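# Fit the camshaft into the engine case in time

## Task

Push the camshaft's shaft fully home in the open bearing on the front face of the engine case, which rests free on the table. Its large gear must engage the small crank gear with the timing correct: as they rotate, the marked tooth on the small gear has to seat in one of the two marked gaps on the large gear. The engine case must still be standing upright at the end.

## Robot and tools

Robot: two arms, left_arm and right_arm, each ending in a two-finger parallel gripper. Calibrated bases in the scene frame: left_arm at (+0.010, +0.304, +0.025) m, right_arm at (+0.014, -0.350, +0.031) m, both turned almost not at all about z.

Scene frame: origin at table-top height, halfway between the nominal bases. +x points out over the table, +y toward left_arm, +z up. Arm names do not match left and right in the images. Reported positions are in metres, orientations as quaternions wxyz. A gripper's fingers extend along its own +z and close along its own y. end_effector_position is the point between the finger pads, just behind the tips.

execute_actions(actions, cameras): actions is a list of actions. Each action is a list of up to 15 rows, one per 1/30 s step; a short list repeats its last row to fill 15 steps. Every row has 14 numbers in [-1, 1], one list covering both arms: left_arm dx, dy, dz, rx, ry, rz, opening, then right_arm in the same order. Always send all 14, even when one arm is idle. dx..rz are offsets, not poses: they are measured along the scene axes from that arm's Hand target as it stood when the action began, and each row is counted from that same start, not from the row before. 1.0 equals 0.6 m of travel or 180 degrees. rx, ry, rz form a single rotation vector, turning the gripper about its Hand target position. Six zeros re-command the current Hand target. Opening is absolute: +1 fully open (about 87 mm between pads), +0.5 about 69 mm, 0 about 43, -0.5 about 18, -1 closed. A 0 in the opening slot is a real command, so resend the present opening to keep a gripper as it is. cameras: list of names, ["all"], or []; by default images come only with an empty actions list.

move(target, speed, blend, opening_speed, blocking, cameras): target is one 14-number row laid out as above, or a list of up to 15 such rows. All rows are offsets from the Hand targets at the start of the move, not from the previous row. Each gripper travels in a straight line; paths finish together, take at least 0.5 s and are cut off after 10 s in total. speed is top speed in m/s (0.002 to 2.9, default 0.25; rotation capped at twice that in rad/s), one value or one per row. blend, in metres, rounds corners between rows; 0 stops at each. opening_speed sets how fast openings change, per second on the -1..+1 scale, at least 0.2. blocking=false returns after about 0.5 s while motion continues. The result ends with a move: line giving the outcome (done, off_target, moving, held, fault) and any limits (paced means the commanded pose was clipped, held means steps were withheld). An arm not named in the outcome reached its pose within 10 mm and 2 degrees. Neither done nor off_target tells you whether contact occurred. Paths do not avoid obstacles or the other arm. Do not route a path close past an arm's own base.

wait(seconds): 0 to 10 s, arms hold their commands; an ongoing move keeps running. stop(): brakes a running move. zoom_image(camera, region): region [x0, y0, x1, y1] in pixels of that camera's latest image, no more than 504 by 504. Cameras: cam_head_left, cam_head_right, cam_high, cam_low, cam_left_wrist, cam_right_wrist, all 896x504. read_manual(section) only returns licence text. finished_scene(scene) ends the scene irreversibly; the scene number is 1 or 2.

Result lines: end_effector_position and end_effector_quat_wxyz per gripper; Hand target, the last commanded pose after clipping, from which the next offsets count; Tool commands; grip_measured on the opening scale; Joint positions (the last value per arm is the gripper from 0 closed to 1 open); Joint torques in N m (joints 1 to 3 wrap at ±28); Joint velocities, possibly reported as within noise; step readings of position for action calls; motor temperatures. A MOTOR HOT line appears at 75 °C; at 90 °C that arm folds up and stays idle.

Behaviour: commanded orientation is clipped to within 40 degrees of the measured one each step. Friction and weight can leave a gripper short, low or tilted, especially far out; small moves may not happen or may go sideways. Check pose after every move and correct tilt. If a gripper settles short, resend the remaining distance as an offset. An arm blocked by something keeps pushing; to relieve it, command its target back behind the gripper. Faster moves hit harder.

Gripping: note grip_measured when the pads first touch, then command about 0.04 below it for full force (less for a lighter hold). Readings may be off by roughly 1 mm.

Avoid: dropping the camshaft or releasing it while it moves, knocking over the engine case, anything leaving the table, hard hits on fixed or heavy items, any contact or squeeze between the two arms or grippers, strain on the wrist camera cables, and long holds at full stretch that heat motors.

Each tool is called after "Request:" in YAML: its name, and indented under it one key for each argument.

## Session

Request:
execute_actions:
  actions: []

Scene clock: 0.00 s.
left_arm: end_effector_position=(+0.2761, +0.2475, +0.0832) grip_measured=+1.000 end_effector_quat_wxyz=(+0.489, -0.231, +0.841, -0.007) | right_arm: end_effector_position=(+0.2485, -0.2082, +0.2399) grip_measured=+0.980 end_effector_quat_wxyz=(+0.560, +0.105, +0.766, +0.299)
Joint positions: left_arm=[-0.473 0.969 0.323 -0.055 -0.629 -0.743 1] | right_arm=[0.613 0.494 0.463 -0.172 0.254 0.678 0.99]
Joint velocities: within noise
Joint torques (N m): no reading
Motor temperatures (°C): left_arm=[21 29 27 30 22 24 22] | right_arm=[23 29 26 26 19 24 20]
Heat: left arm: 30 °C; right arm: 29 °C.
Hand target: left_arm +0.2784, +0.2462, +0.0872; +0.493, -0.232, +0.839, -0.011 | right_arm +0.2495, -0.2076, +0.2478; +0.565, +0.106, +0.759, +0.304
Tool commands: left_gripper/opening=+1.0 right_gripper/opening=+1.0

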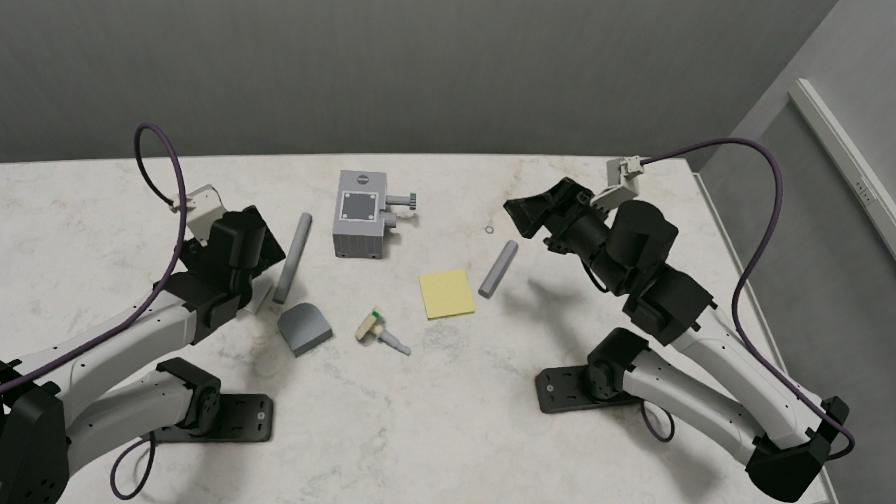

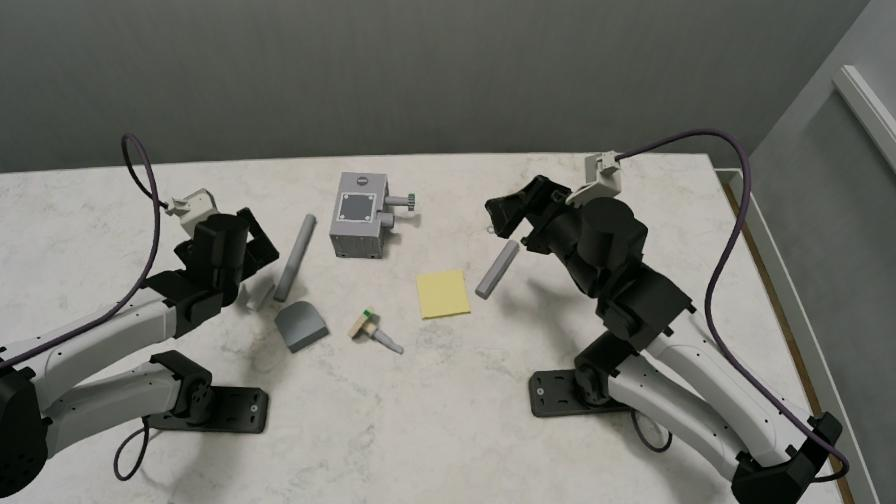

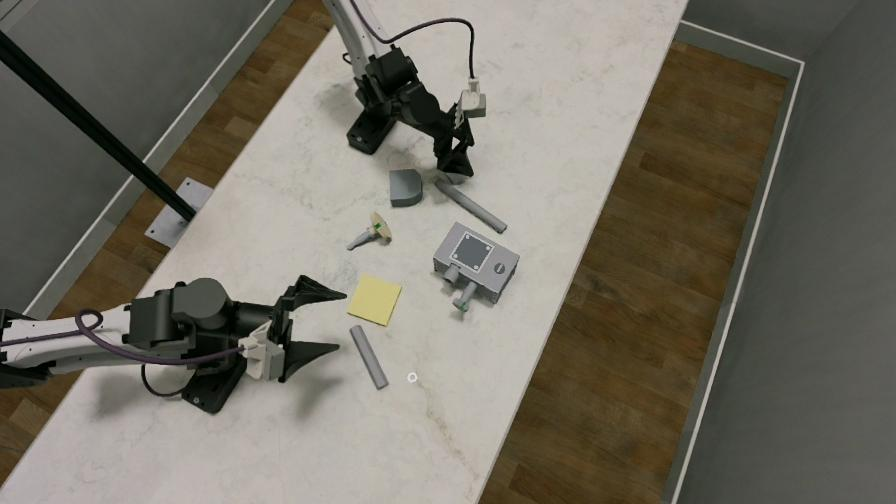

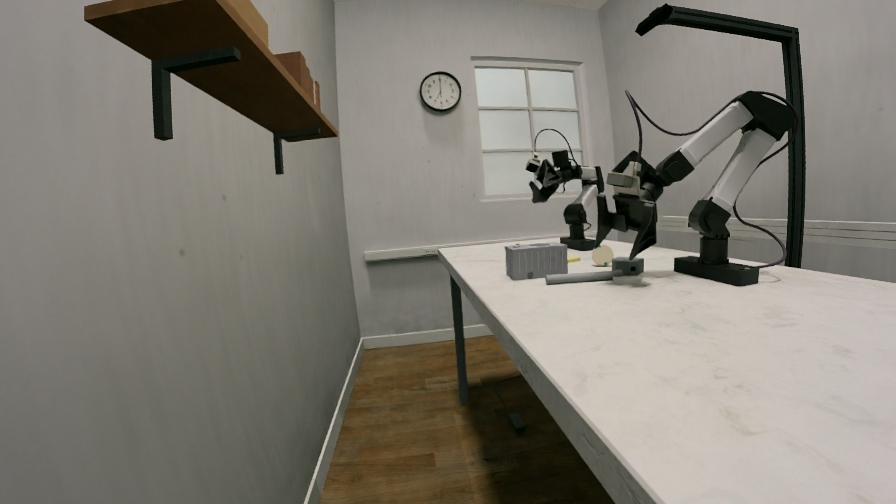

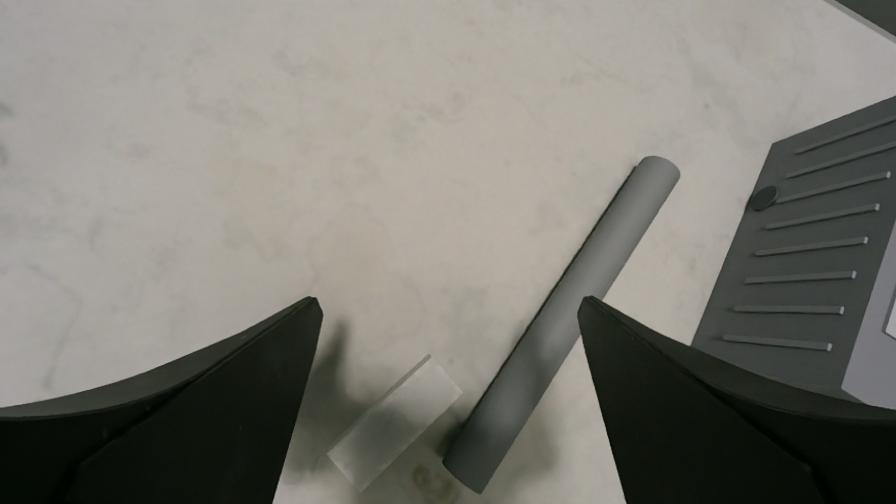

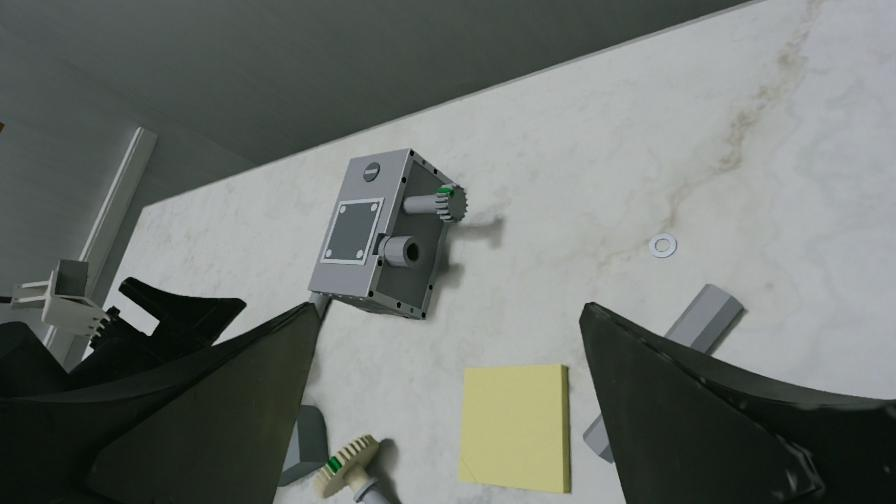

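Request:
zoom_image:
  camera: "cam_right_wrist"
  region: [290, 130, 510, 330]

Request:
zoom_image:
  camera: "cam_head_right"
  region: [320, 280, 440, 380]

Request:
zoom_image:
  camera: "cam_right_wrist"
  region: [270, 390, 430, 504]

Request:
zoom_image:
  camera: "cam_high"
  region: [330, 180, 530, 330]

Request:
zoom_image:
  camera: "cam_head_left"
  region: [320, 160, 440, 270]

Request:
zoom_image:
  camera: "cam_low"
  region: [490, 210, 670, 310]

Scaled by 2.291.

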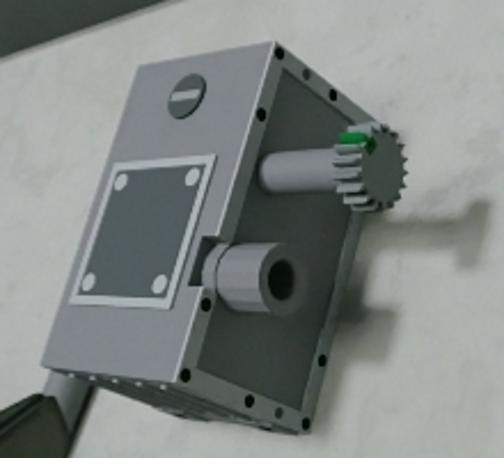

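Scaled by 4.200.

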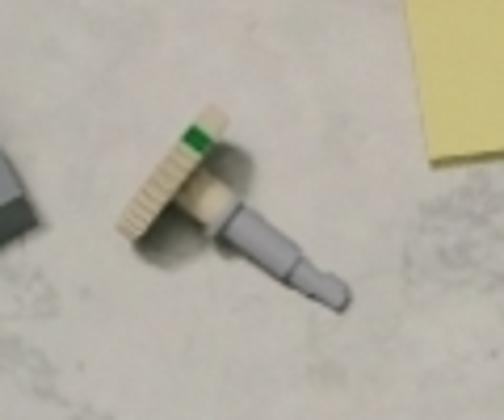

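Scaled by 3.150.

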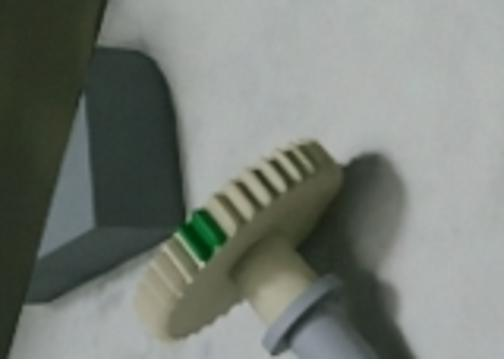

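Scaled by 2.520.

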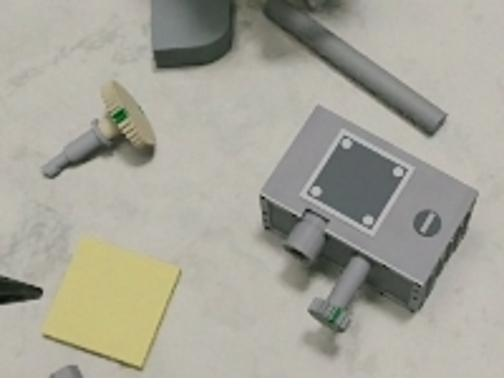

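Scaled by 4.200.

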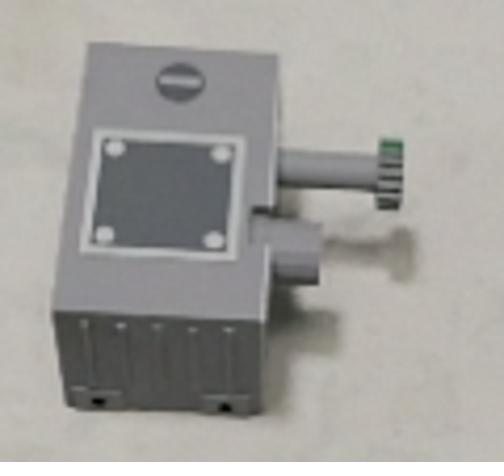

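Scaled by 2.800.

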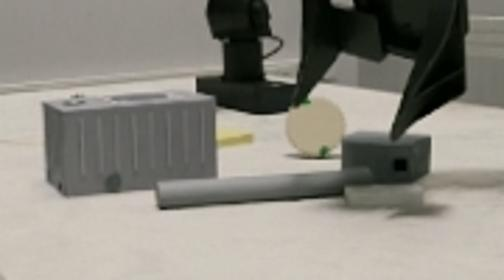

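Request:
move:
  target:
    - [0,0,0,0,0,0,1,-0.1,0.18,-0.08,-0.43,0.216,0.392,0.5]
    - [0,0,0,0,0,0,1,-0.169,0.383,-0.147,-0.602,-0.173,0.584,0.5]
  speed: 0.5
  blend: 0.03
  cameras: ["cam_right_wrist","cam_head_left","cam_high"]

Request:
zoom_image:
  camera: "cam_right_wrist"
  region: [240, 150, 640, 504]

Scene clock: 55.50 s.
left_arm: end_effector_position=(+0.2761, +0.2475, +0.0832) grip_measured=+1.000 end_effector_quat_wxyz=(+0.489, -0.231, +0.841, -0.007) | right_arm: end_effector_position=(+0.1459, +0.0208, +0.1549) grip_measured=+0.500 end_effector_quat_wxyz=(-0.135, +0.928, -0.342, +0.053)
Joint positions: left_arm=[-0.473 0.969 0.323 -0.055 -0.629 -0.743 1] | right_arm=[1.39 1.861 1.609 -1.068 0.15 -1.066 0.75]
Joint torques (N m): left_arm=[0.18 -1.69 8.68 1.66 -0.2 0.08] | right_arm=[-0.28 -12.11 5.97 0.93 0.16 -0.08]
Motor temperatures (°C): left_arm=[21 29 33 33 22 23 22] | right_arm=[23 29 32 32 19 23 20]
Heat: left arm: 33 °C; right arm: 32 °C.
Hand target: left_arm +0.2784, +0.2462, +0.0872; +0.493, -0.232, +0.839, -0.011 | right_arm +0.1479, +0.0222, +0.1595; -0.147, +0.928, -0.337, +0.056
Off the commanded pose: left_arm 0.005 m, 1 deg | right_arm 0.005 m, 1 deg.
move: done
camera_calibration:
cam_right_wrist: T_world_to_cam=[[0.626396, 0.724476, 0.287685, -0.153112], [0.34, -0.586034, 0.735502, -0.129805], [0.701447, -0.362903, -0.613412, 0.144616], [0, 0, 0, 1]] pos_world=[0.0386019, 0.087338, 0.228229]
Images, in order (width x height): cam_head_left 896x504, cam_high 896x504, cam_right_wrist 896x504.

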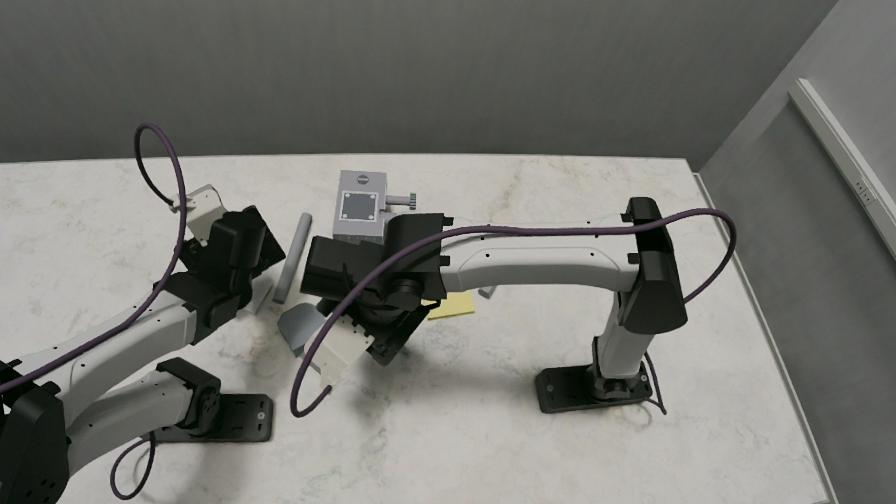

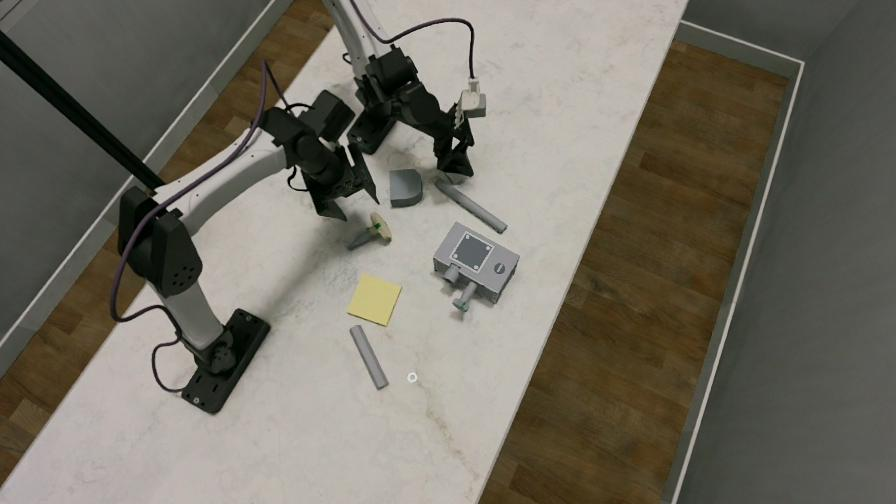

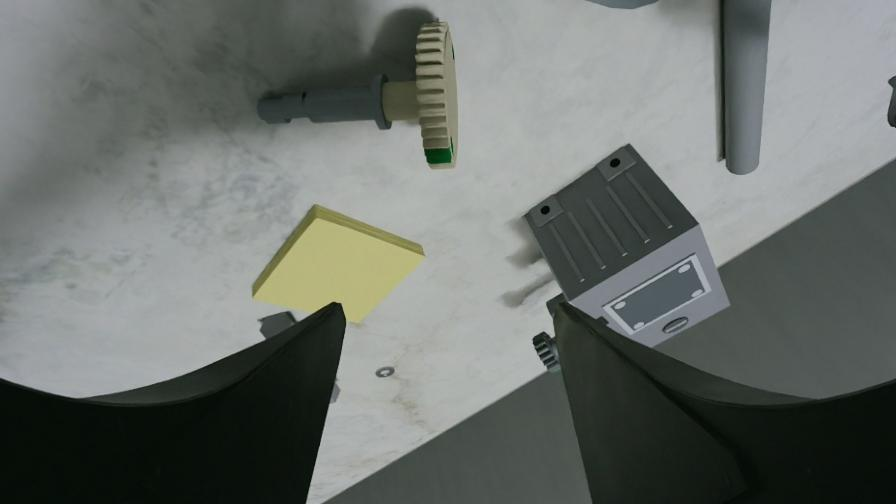

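Scaled by 1.260.

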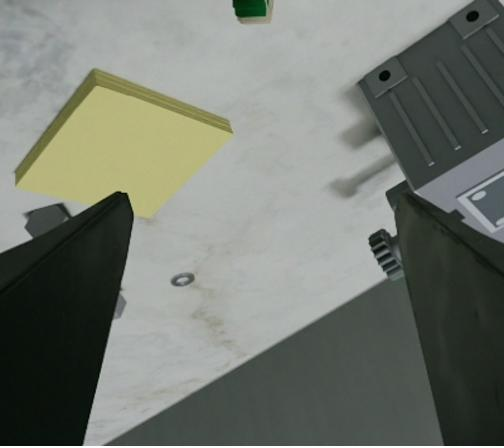

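Request:
move:
  target: [0,0,0,0,0,0,1,0.017,0.004,-0.105,0,0,0,0.3]
  cameras: ["cam_right_wrist","cam_head_left","cam_high","cam_low"]

Request:
zoom_image:
  camera: "cam_high"
  region: [300, 140, 440, 270]

Request:
zoom_image:
  camera: "cam_low"
  region: [540, 190, 680, 300]

Scene clock: 71.70 s.
left_arm: end_effector_position=(+0.2761, +0.2475, +0.0832) grip_measured=+1.000 end_effector_quat_wxyz=(+0.489, -0.231, +0.841, -0.007) | right_arm: end_effector_position=(+0.1560, +0.0230, +0.1017) grip_measured=+0.300 end_effector_quat_wxyz=(-0.148, +0.927, -0.341, +0.055)
Joint positions: left_arm=[-0.473 0.969 0.323 -0.055 -0.629 -0.743 1] | right_arm=[1.367 1.877 1.411 -0.825 0.15 -1.093 0.65]
Joint torques (N m): left_arm=[0.2 -1.69 8.64 1.67 -0.18 0.07] | right_arm=[-0.53 -9.47 6.16 0.99 0.09 -0.1]
Heat: left arm: 33 °C; right arm: 32 °C.
Hand target: left_arm +0.2784, +0.2462, +0.0872; +0.493, -0.232, +0.839, -0.011 | right_arm +0.1582, +0.0246, +0.0965; -0.147, +0.928, -0.337, +0.056
Off the commanded pose: left_arm 0.005 m, 1 deg | right_arm 0.006 m, 0 deg.
move: done
camera_calibration:
cam_right_wrist: T_world_to_cam=[[0.62136, 0.719048, 0.31126, -0.147298], [0.333017, -0.601949, 0.72578, -0.0902896], [0.709233, -0.347316, -0.613482, 0.104185], [0, 0, 0, 1]] pos_world=[0.0477013, 0.0877497, 0.175294]
Images, in order (width x height): cam_head_left 896x504, cam_high 896x504, cam_low 896x504, cam_right_wrist 896x504.

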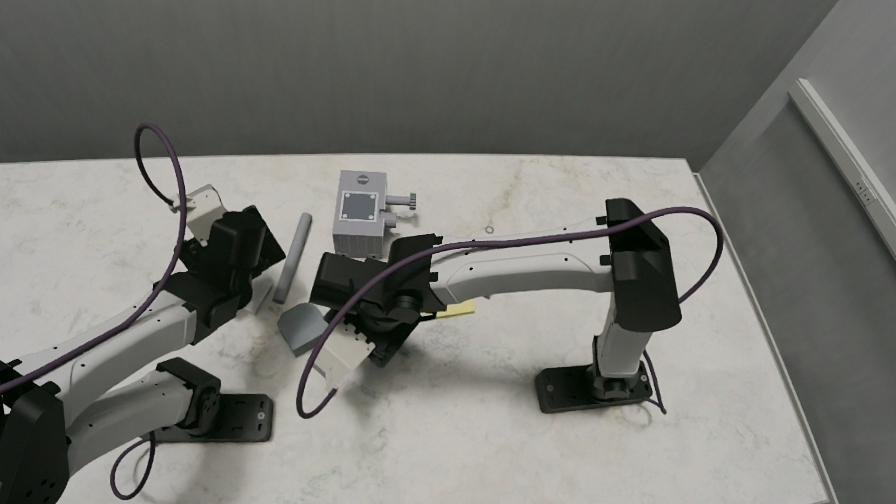

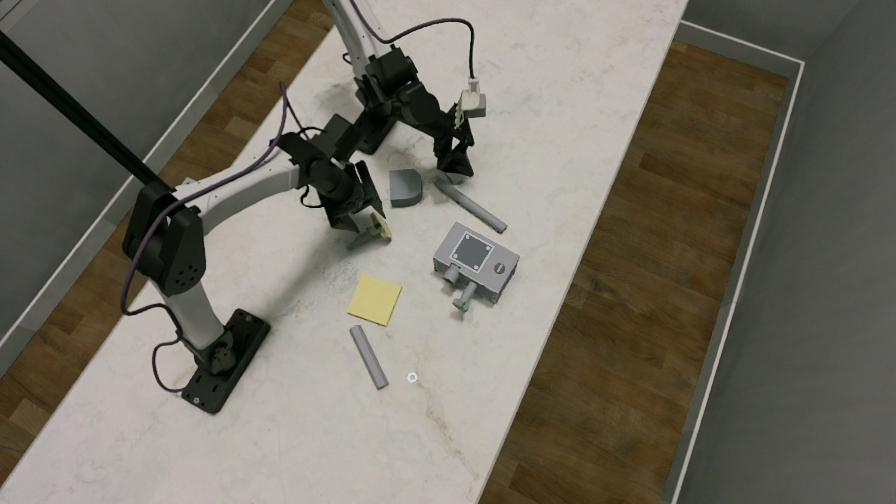

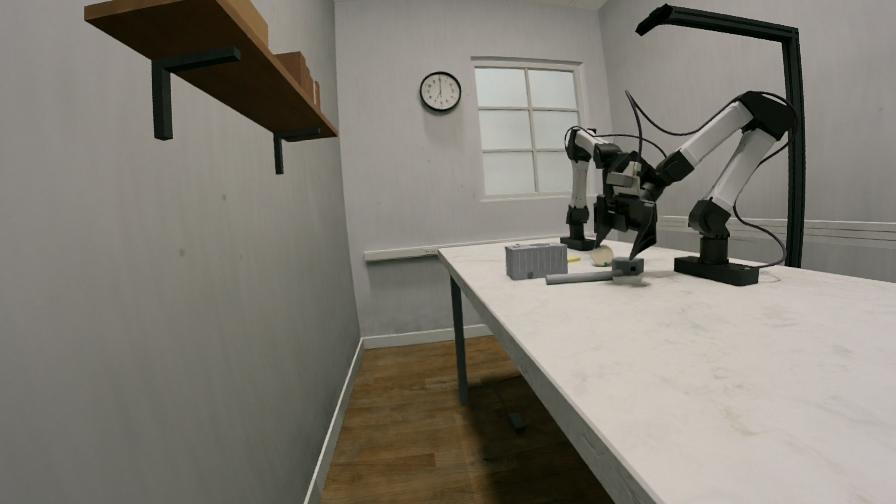

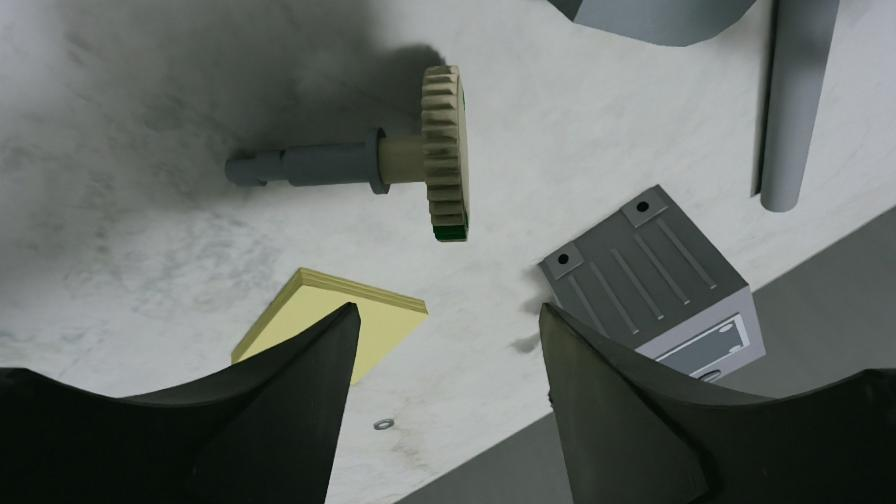

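Scaled by 3.600.

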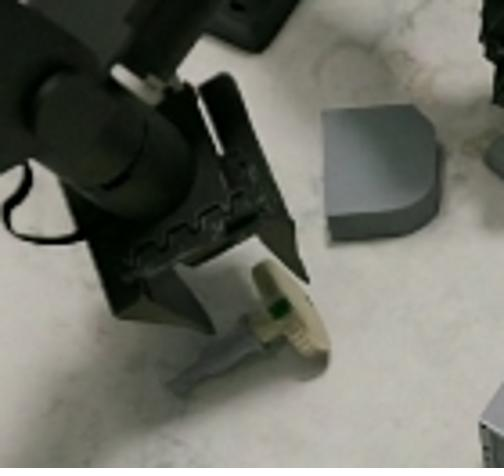

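Scaled by 3.600.

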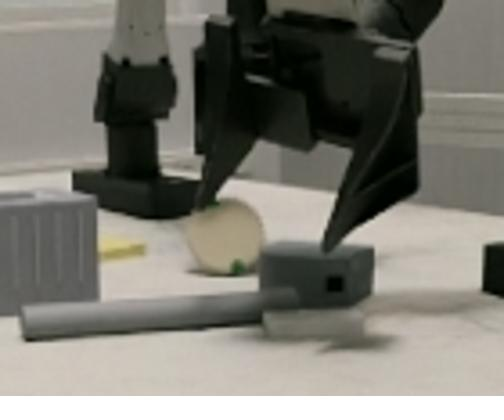

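Request:
move:
  target: [0,0,0,0,0,0,1,0.073,-0.055,0.017,0.155,0.18,0.078,0.1]
  cameras: ["cam_right_wrist","cam_high","cam_low"]

Request:
zoom_image:
  camera: "cam_low"
  region: [540, 190, 680, 300]

Request:
zoom_image:
  camera: "cam_high"
  region: [300, 140, 440, 270]

Scene clock: 123.43 s.
left_arm: end_effector_position=(+0.2761, +0.2475, +0.0832) grip_measured=+1.000 end_effector_quat_wxyz=(+0.489, -0.231, +0.841, -0.007) | right_arm: end_effector_position=(+0.2017, -0.0120, +0.1070) grip_measured=+0.100 end_effector_quat_wxyz=(-0.269, +0.879, -0.260, -0.295)
Joint positions: left_arm=[-0.473 0.969 0.323 -0.055 -0.629 -0.743 1] | right_arm=[0.819 1.757 1.2 -0.73 -0.782 -1.631 0.55]
Joint torques (N m): left_arm=[0.16 -1.7 8.62 1.67 -0.19 0.07] | right_arm=[-0.2 -7.45 8.14 0.68 -0.48 -0.07]
Motor temperatures (°C): left_arm=[20 28 35 33 22 23 22] | right_arm=[23 35 31 28 19 23 20]
Heat: left arm: 35 °C; right arm: 35 °C.
Hand target: left_arm +0.2784, +0.2462, +0.0872; +0.493, -0.232, +0.839, -0.011 | right_arm +0.2019, -0.0084, +0.1067; -0.270, +0.878, -0.254, -0.302
Off the commanded pose: left_arm 0.005 m, 1 deg | right_arm 0.004 m, 1 deg.
move: done
camera_calibration:
cam_right_wrist: T_world_to_cam=[[0.621513, 0.717485, 0.314542, -0.152567], [0.731288, -0.675347, 0.0955217, -0.144339], [0.28096, 0.170653, -0.944425, 0.190875], [0, 0, 0, 1]] pos_world=[0.146747, -0.0205875, 0.242043]
Images, in order (width x height): cam_high 896x504, cam_low 896x504, cam_right_wrist 896x504.

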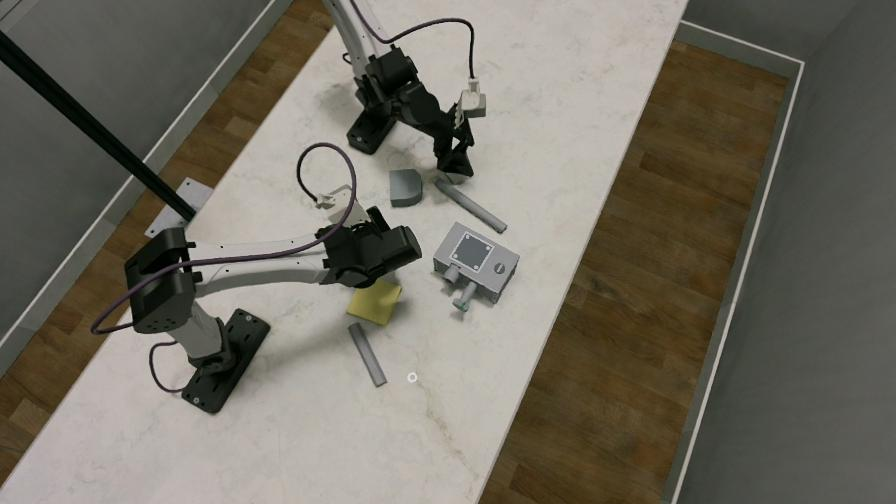

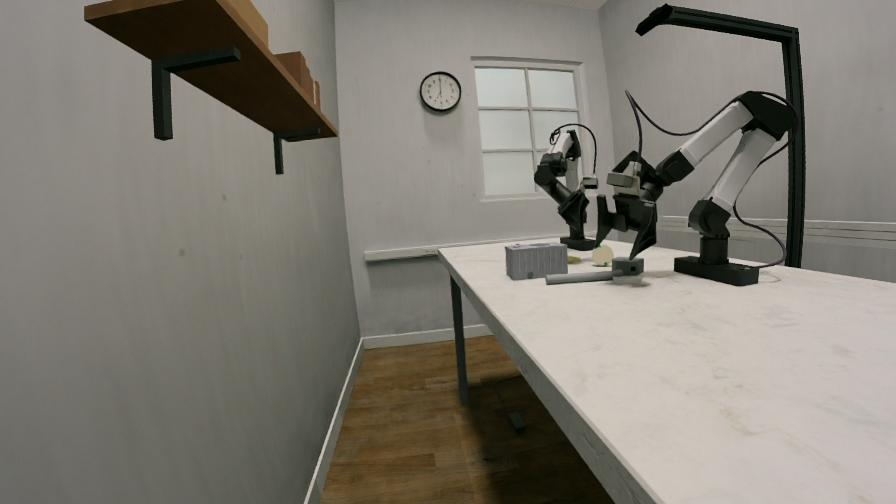

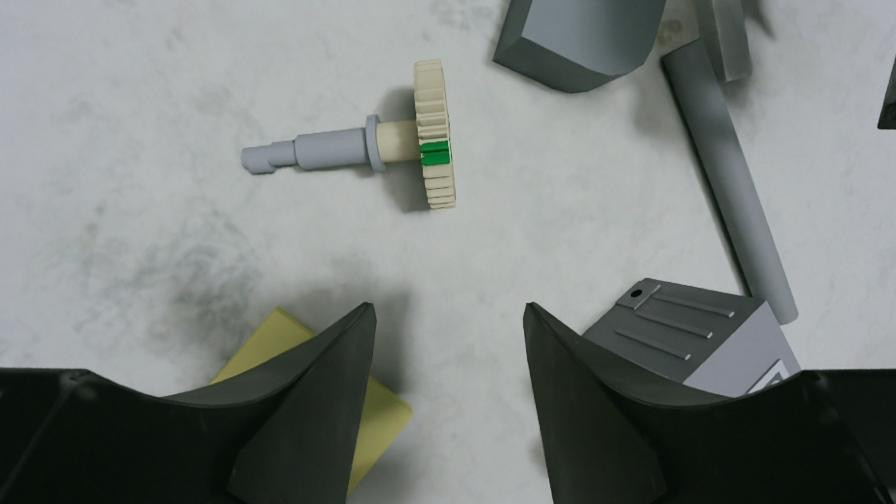

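Scaled by 3.600.

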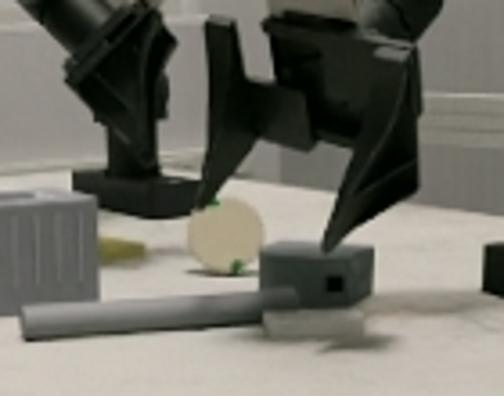

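Scaled by 3.600.

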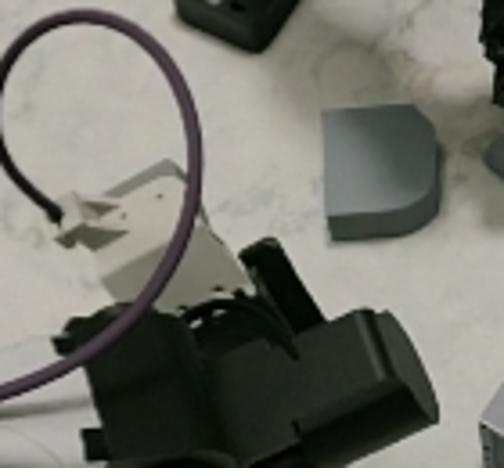

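Request:
move:
  target: [0,0,0,0,0,0,1,-0.041,0.065,-0.110,0,0,0.028,0.1]
  speed: 0.12
  cameras: ["cam_right_wrist","cam_high","cam_low"]

Request:
zoom_image:
  camera: "cam_low"
  region: [540, 190, 680, 300]

Scene clock: 136.93 s.
left_arm: end_effector_position=(+0.2761, +0.2475, +0.0832) grip_measured=+1.000 end_effector_quat_wxyz=(+0.489, -0.231, +0.841, -0.007) | right_arm: end_effector_position=(+0.1792, +0.0296, +0.0453) grip_measured=+0.100 end_effector_quat_wxyz=(-0.257, +0.891, -0.212, -0.308)
Joint positions: left_arm=[-0.473 0.969 0.323 -0.055 -0.629 -0.743 1] | right_arm=[0.932 1.944 1.171 -0.498 -0.782 -1.618 0.55]
Joint torques (N m): left_arm=[0.18 -1.7 8.69 1.67 -0.19 0.08] | right_arm=[0.03 -9.33 5.44 0.94 -0.41 0.14]
Heat: left arm: 35 °C; right arm: 35 °C.
Hand target: left_arm +0.2784, +0.2462, +0.0872; +0.493, -0.232, +0.839, -0.011 | right_arm +0.1774, +0.0306, +0.0407; -0.256, +0.889, -0.215, -0.313
Off the commanded pose: left_arm 0.005 m, 1 deg | right_arm 0.005 m, 1 deg.
move: done
camera_calibration:
cam_right_wrist: T_world_to_cam=[[0.542491, 0.775664, 0.322567, -0.136941], [0.797544, -0.596163, 0.0922659, -0.107892], [0.26387, 0.207208, -0.942039, 0.133582], [0, 0, 0, 1]] pos_world=[0.125089, 0.0142195, 0.179967]
Images, in order (width x height): cam_high 896x504, cam_low 896x504, cam_right_wrist 896x504.

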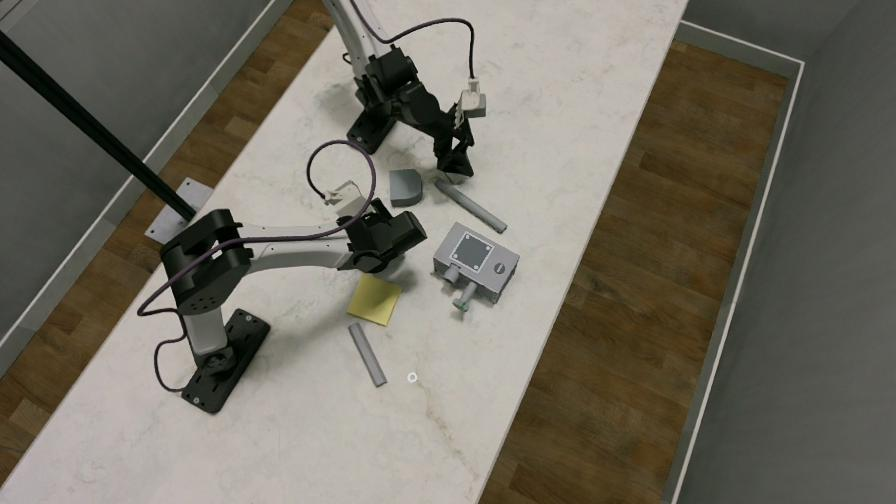

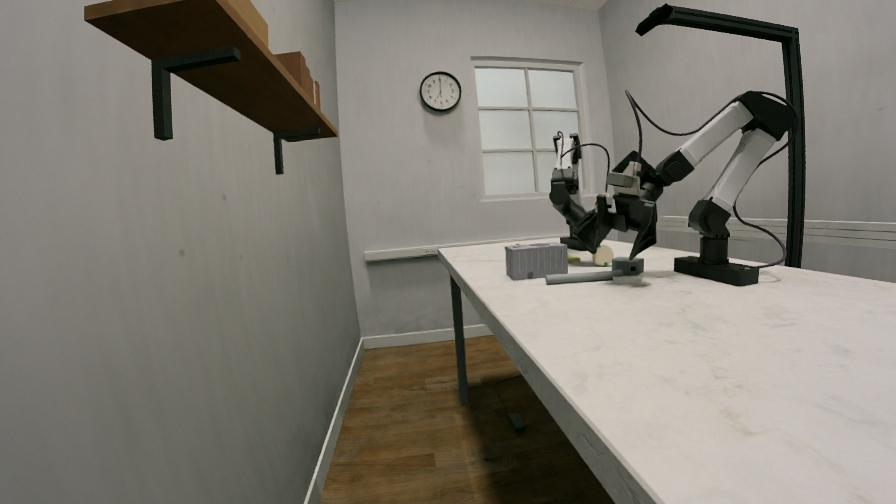

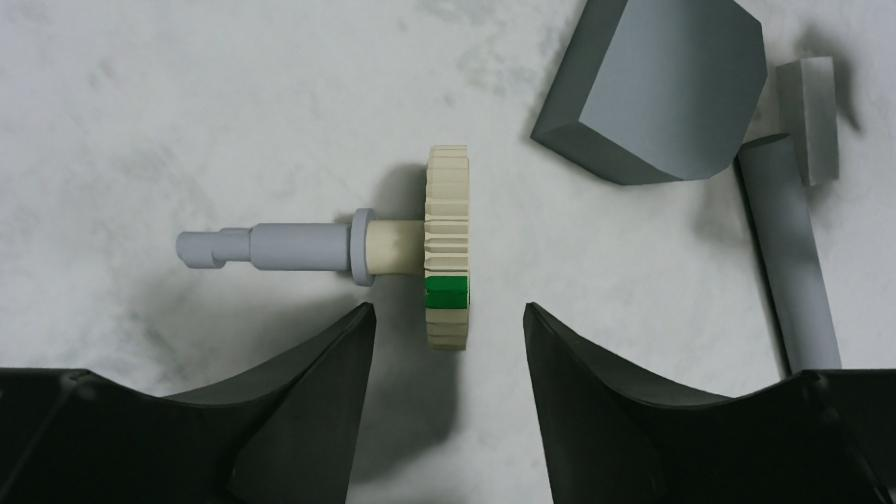

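Scaled by 3.600.

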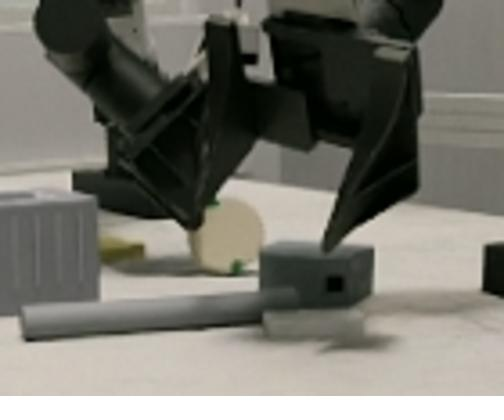

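Request:
move:
  target: [0,0,0,0,0,0,1,0,0,0,0,0,0,-1]
  opening_speed: 1
  cameras: ["cam_right_wrist"]

Scene clock: 143.87 s.
left_arm: end_effector_position=(+0.2761, +0.2475, +0.0832) grip_measured=+1.000 end_effector_quat_wxyz=(+0.489, -0.231, +0.841, -0.007) | right_arm: end_effector_position=(+0.1795, +0.0299, +0.0453) grip_measured=-0.652 end_effector_quat_wxyz=(-0.258, +0.891, -0.212, -0.308)
Joint positions: left_arm=[-0.473 0.969 0.323 -0.055 -0.629 -0.743 1] | right_arm=[0.932 1.944 1.171 -0.496 -0.782 -1.618 0.174]
Joint torques (N m): left_arm=[0.2 -1.63 8.65 1.69 -0.18 0.06] | right_arm=[0.02 -9.35 5.46 0.94 -0.4 0.12]
Heat: left arm: 35 °C; right arm: 36 °C.
Hand target: left_arm +0.2784, +0.2462, +0.0872; +0.493, -0.232, +0.839, -0.011 | right_arm +0.1774, +0.0306, +0.0407; -0.256, +0.889, -0.215, -0.313
Off the commanded pose: left_arm 0.005 m, 1 deg | right_arm 0.005 m, 1 deg.
move: done
camera_calibration:
cam_right_wrist: T_world_to_cam=[[0.542389, 0.775098, 0.324095, -0.13746], [0.797221, -0.596556, 0.0925219, -0.107933], [0.265054, 0.208192, -0.941489, 0.13323], [0, 0, 0, 1]] pos_world=[0.12529, 0.0144192, 0.179971]
Images, in order (width x height): cam_right_wrist 896x504.

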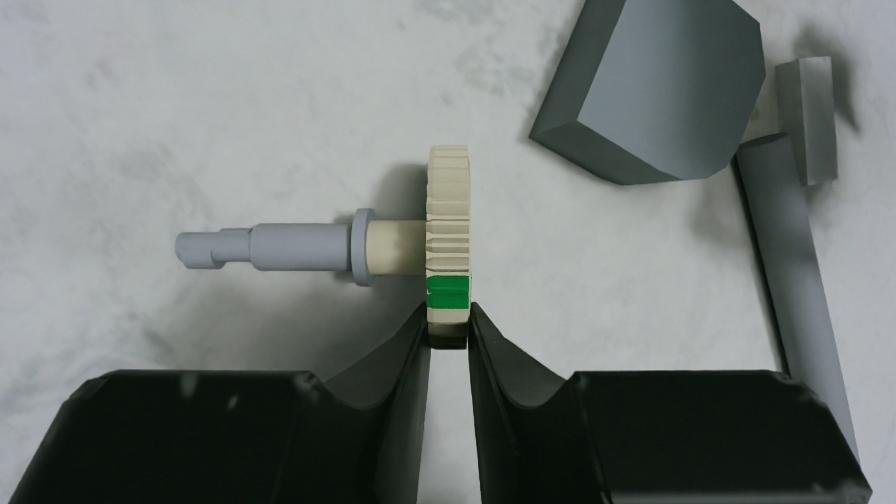

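Request:
move:
  target:
    - [0,0,0,0,0,0,1,0,0,0.2,0,0,0,-1]
    - [0,0,0,0,0,0,1,0.18,-0.25,0.33,-0.276,0.226,-0.784,-1]
  speed: [0.2,0.5]
  blend: 0.03
  cameras: ["all"]

Request:
zoom_image:
  camera: "cam_high"
  region: [330, 200, 530, 350]

Request:
zoom_image:
  camera: "cam_head_right"
  region: [320, 160, 500, 290]

Request:
zoom_image:
  camera: "cam_right_wrist"
  region: [180, 0, 560, 350]

Scene clock: 160.93 s.
left_arm: end_effector_position=(+0.2761, +0.2475, +0.0832) grip_measured=+1.000 end_effector_quat_wxyz=(+0.489, -0.231, +0.841, -0.007) | right_arm: end_effector_position=(+0.2853, -0.1196, +0.2255) grip_measured=-0.652 end_effector_quat_wxyz=(+0.048, -0.004, +0.998, +0.042)
Joint positions: left_arm=[-0.473 0.969 0.323 -0.055 -0.629 -0.743 1] | right_arm=[0.631 1.961 2.079 -1.562 -0.013 0.622 0.174]
Joint torques (N m): left_arm=[0.16 -1.72 8.69 1.68 -0.19 0.09] | right_arm=[-0.28 -13.29 7.91 0.57 0.1 0.11]
Heat: left arm: 35 °C; right arm: 37 °C.
Hand target: left_arm +0.2784, +0.2462, +0.0872; +0.493, -0.232, +0.839, -0.011 | right_arm +0.2854, -0.1195, +0.2387; +0.001, +0.000, +1.000, +0.001
Off the commanded pose: left_arm 0.005 m, 1 deg | right_arm 0.013 m, 7 deg.
joint sent to its limit (right arm) — joint 4 (wrist pitch), lower limit. The joint targets are off in orientation, not in position.
move: off_target (right_arm)
camera_calibration:
cam_right_wrist: T_world_to_cam=[[0.0039174, -0.996387, -0.0848337, -0.103371], [-0.7139, -0.0621911, 0.69748, 0.0604859], [-0.700236, 0.0578305, -0.711565, 0.511599], [0, 0, 0, 1]] pos_world=[0.401826, -0.128822, 0.313078]

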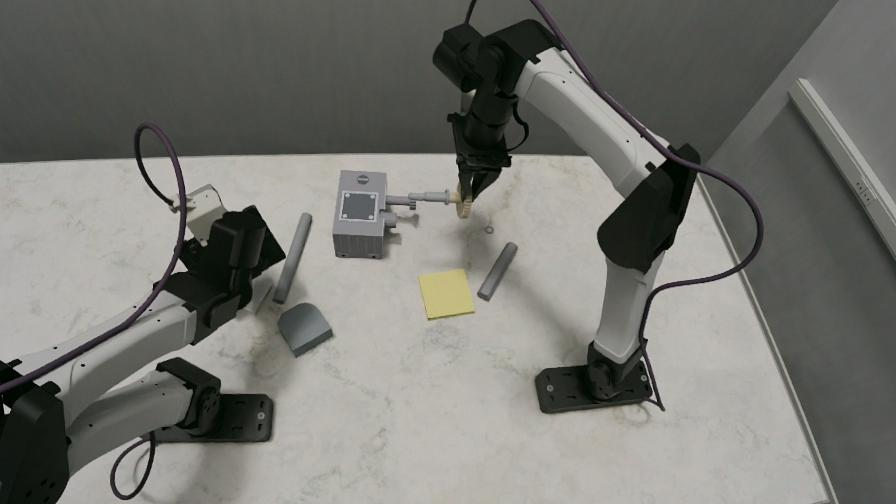

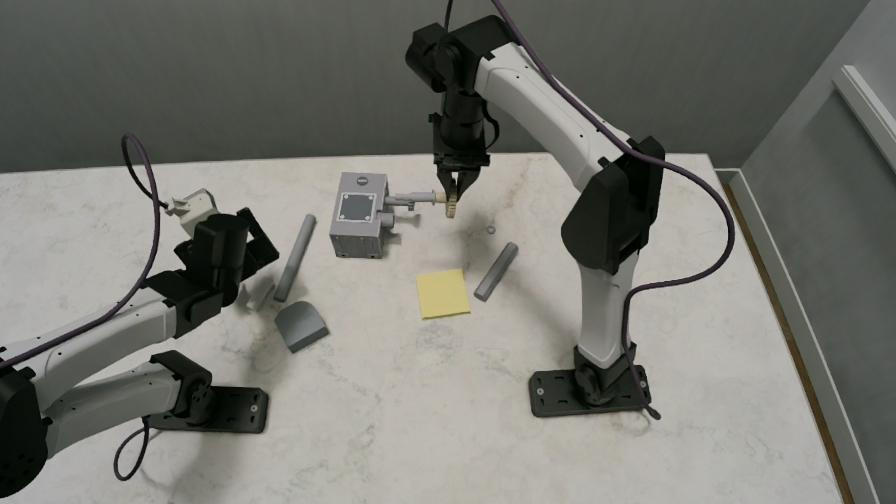

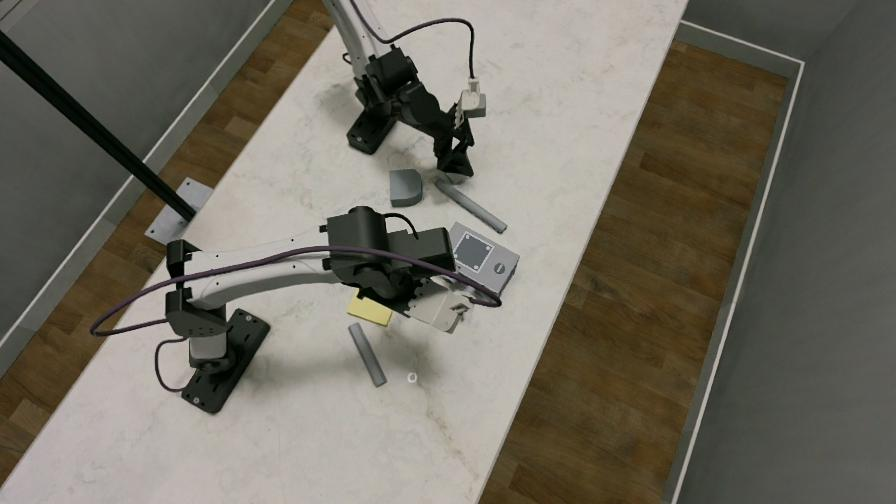

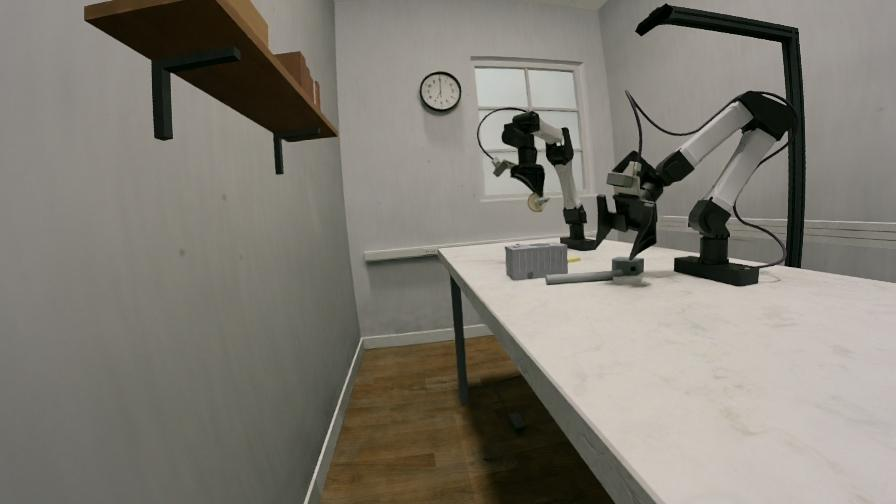

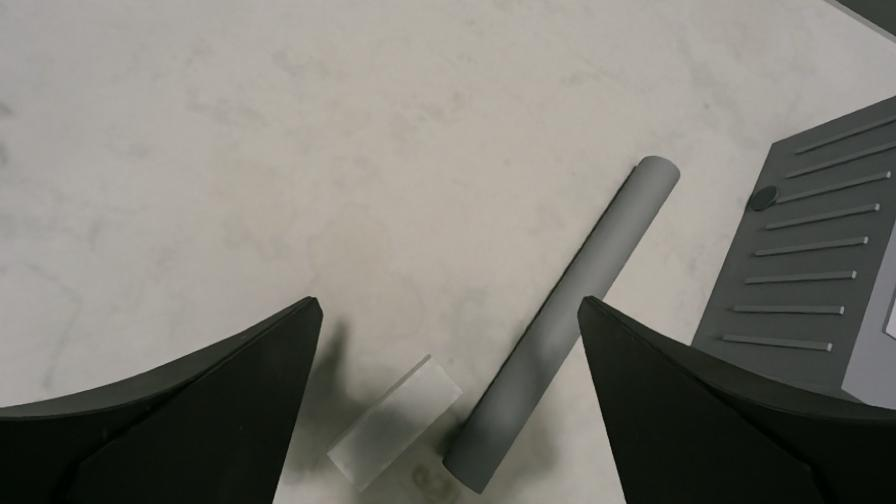

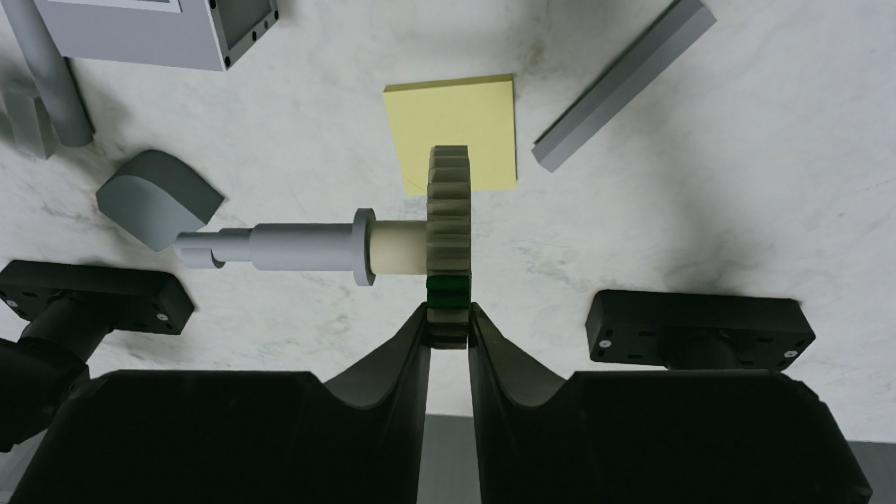

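Scaled by 2.520.

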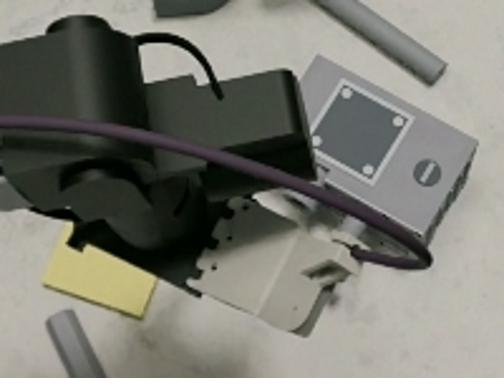

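Scaled by 2.800.

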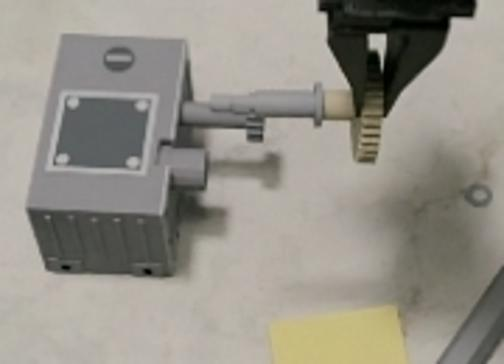

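Scaled by 1.326.

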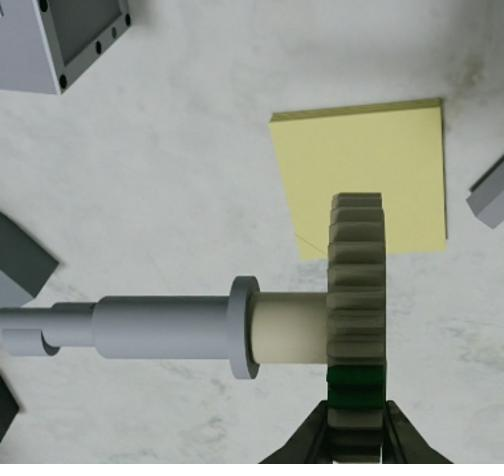

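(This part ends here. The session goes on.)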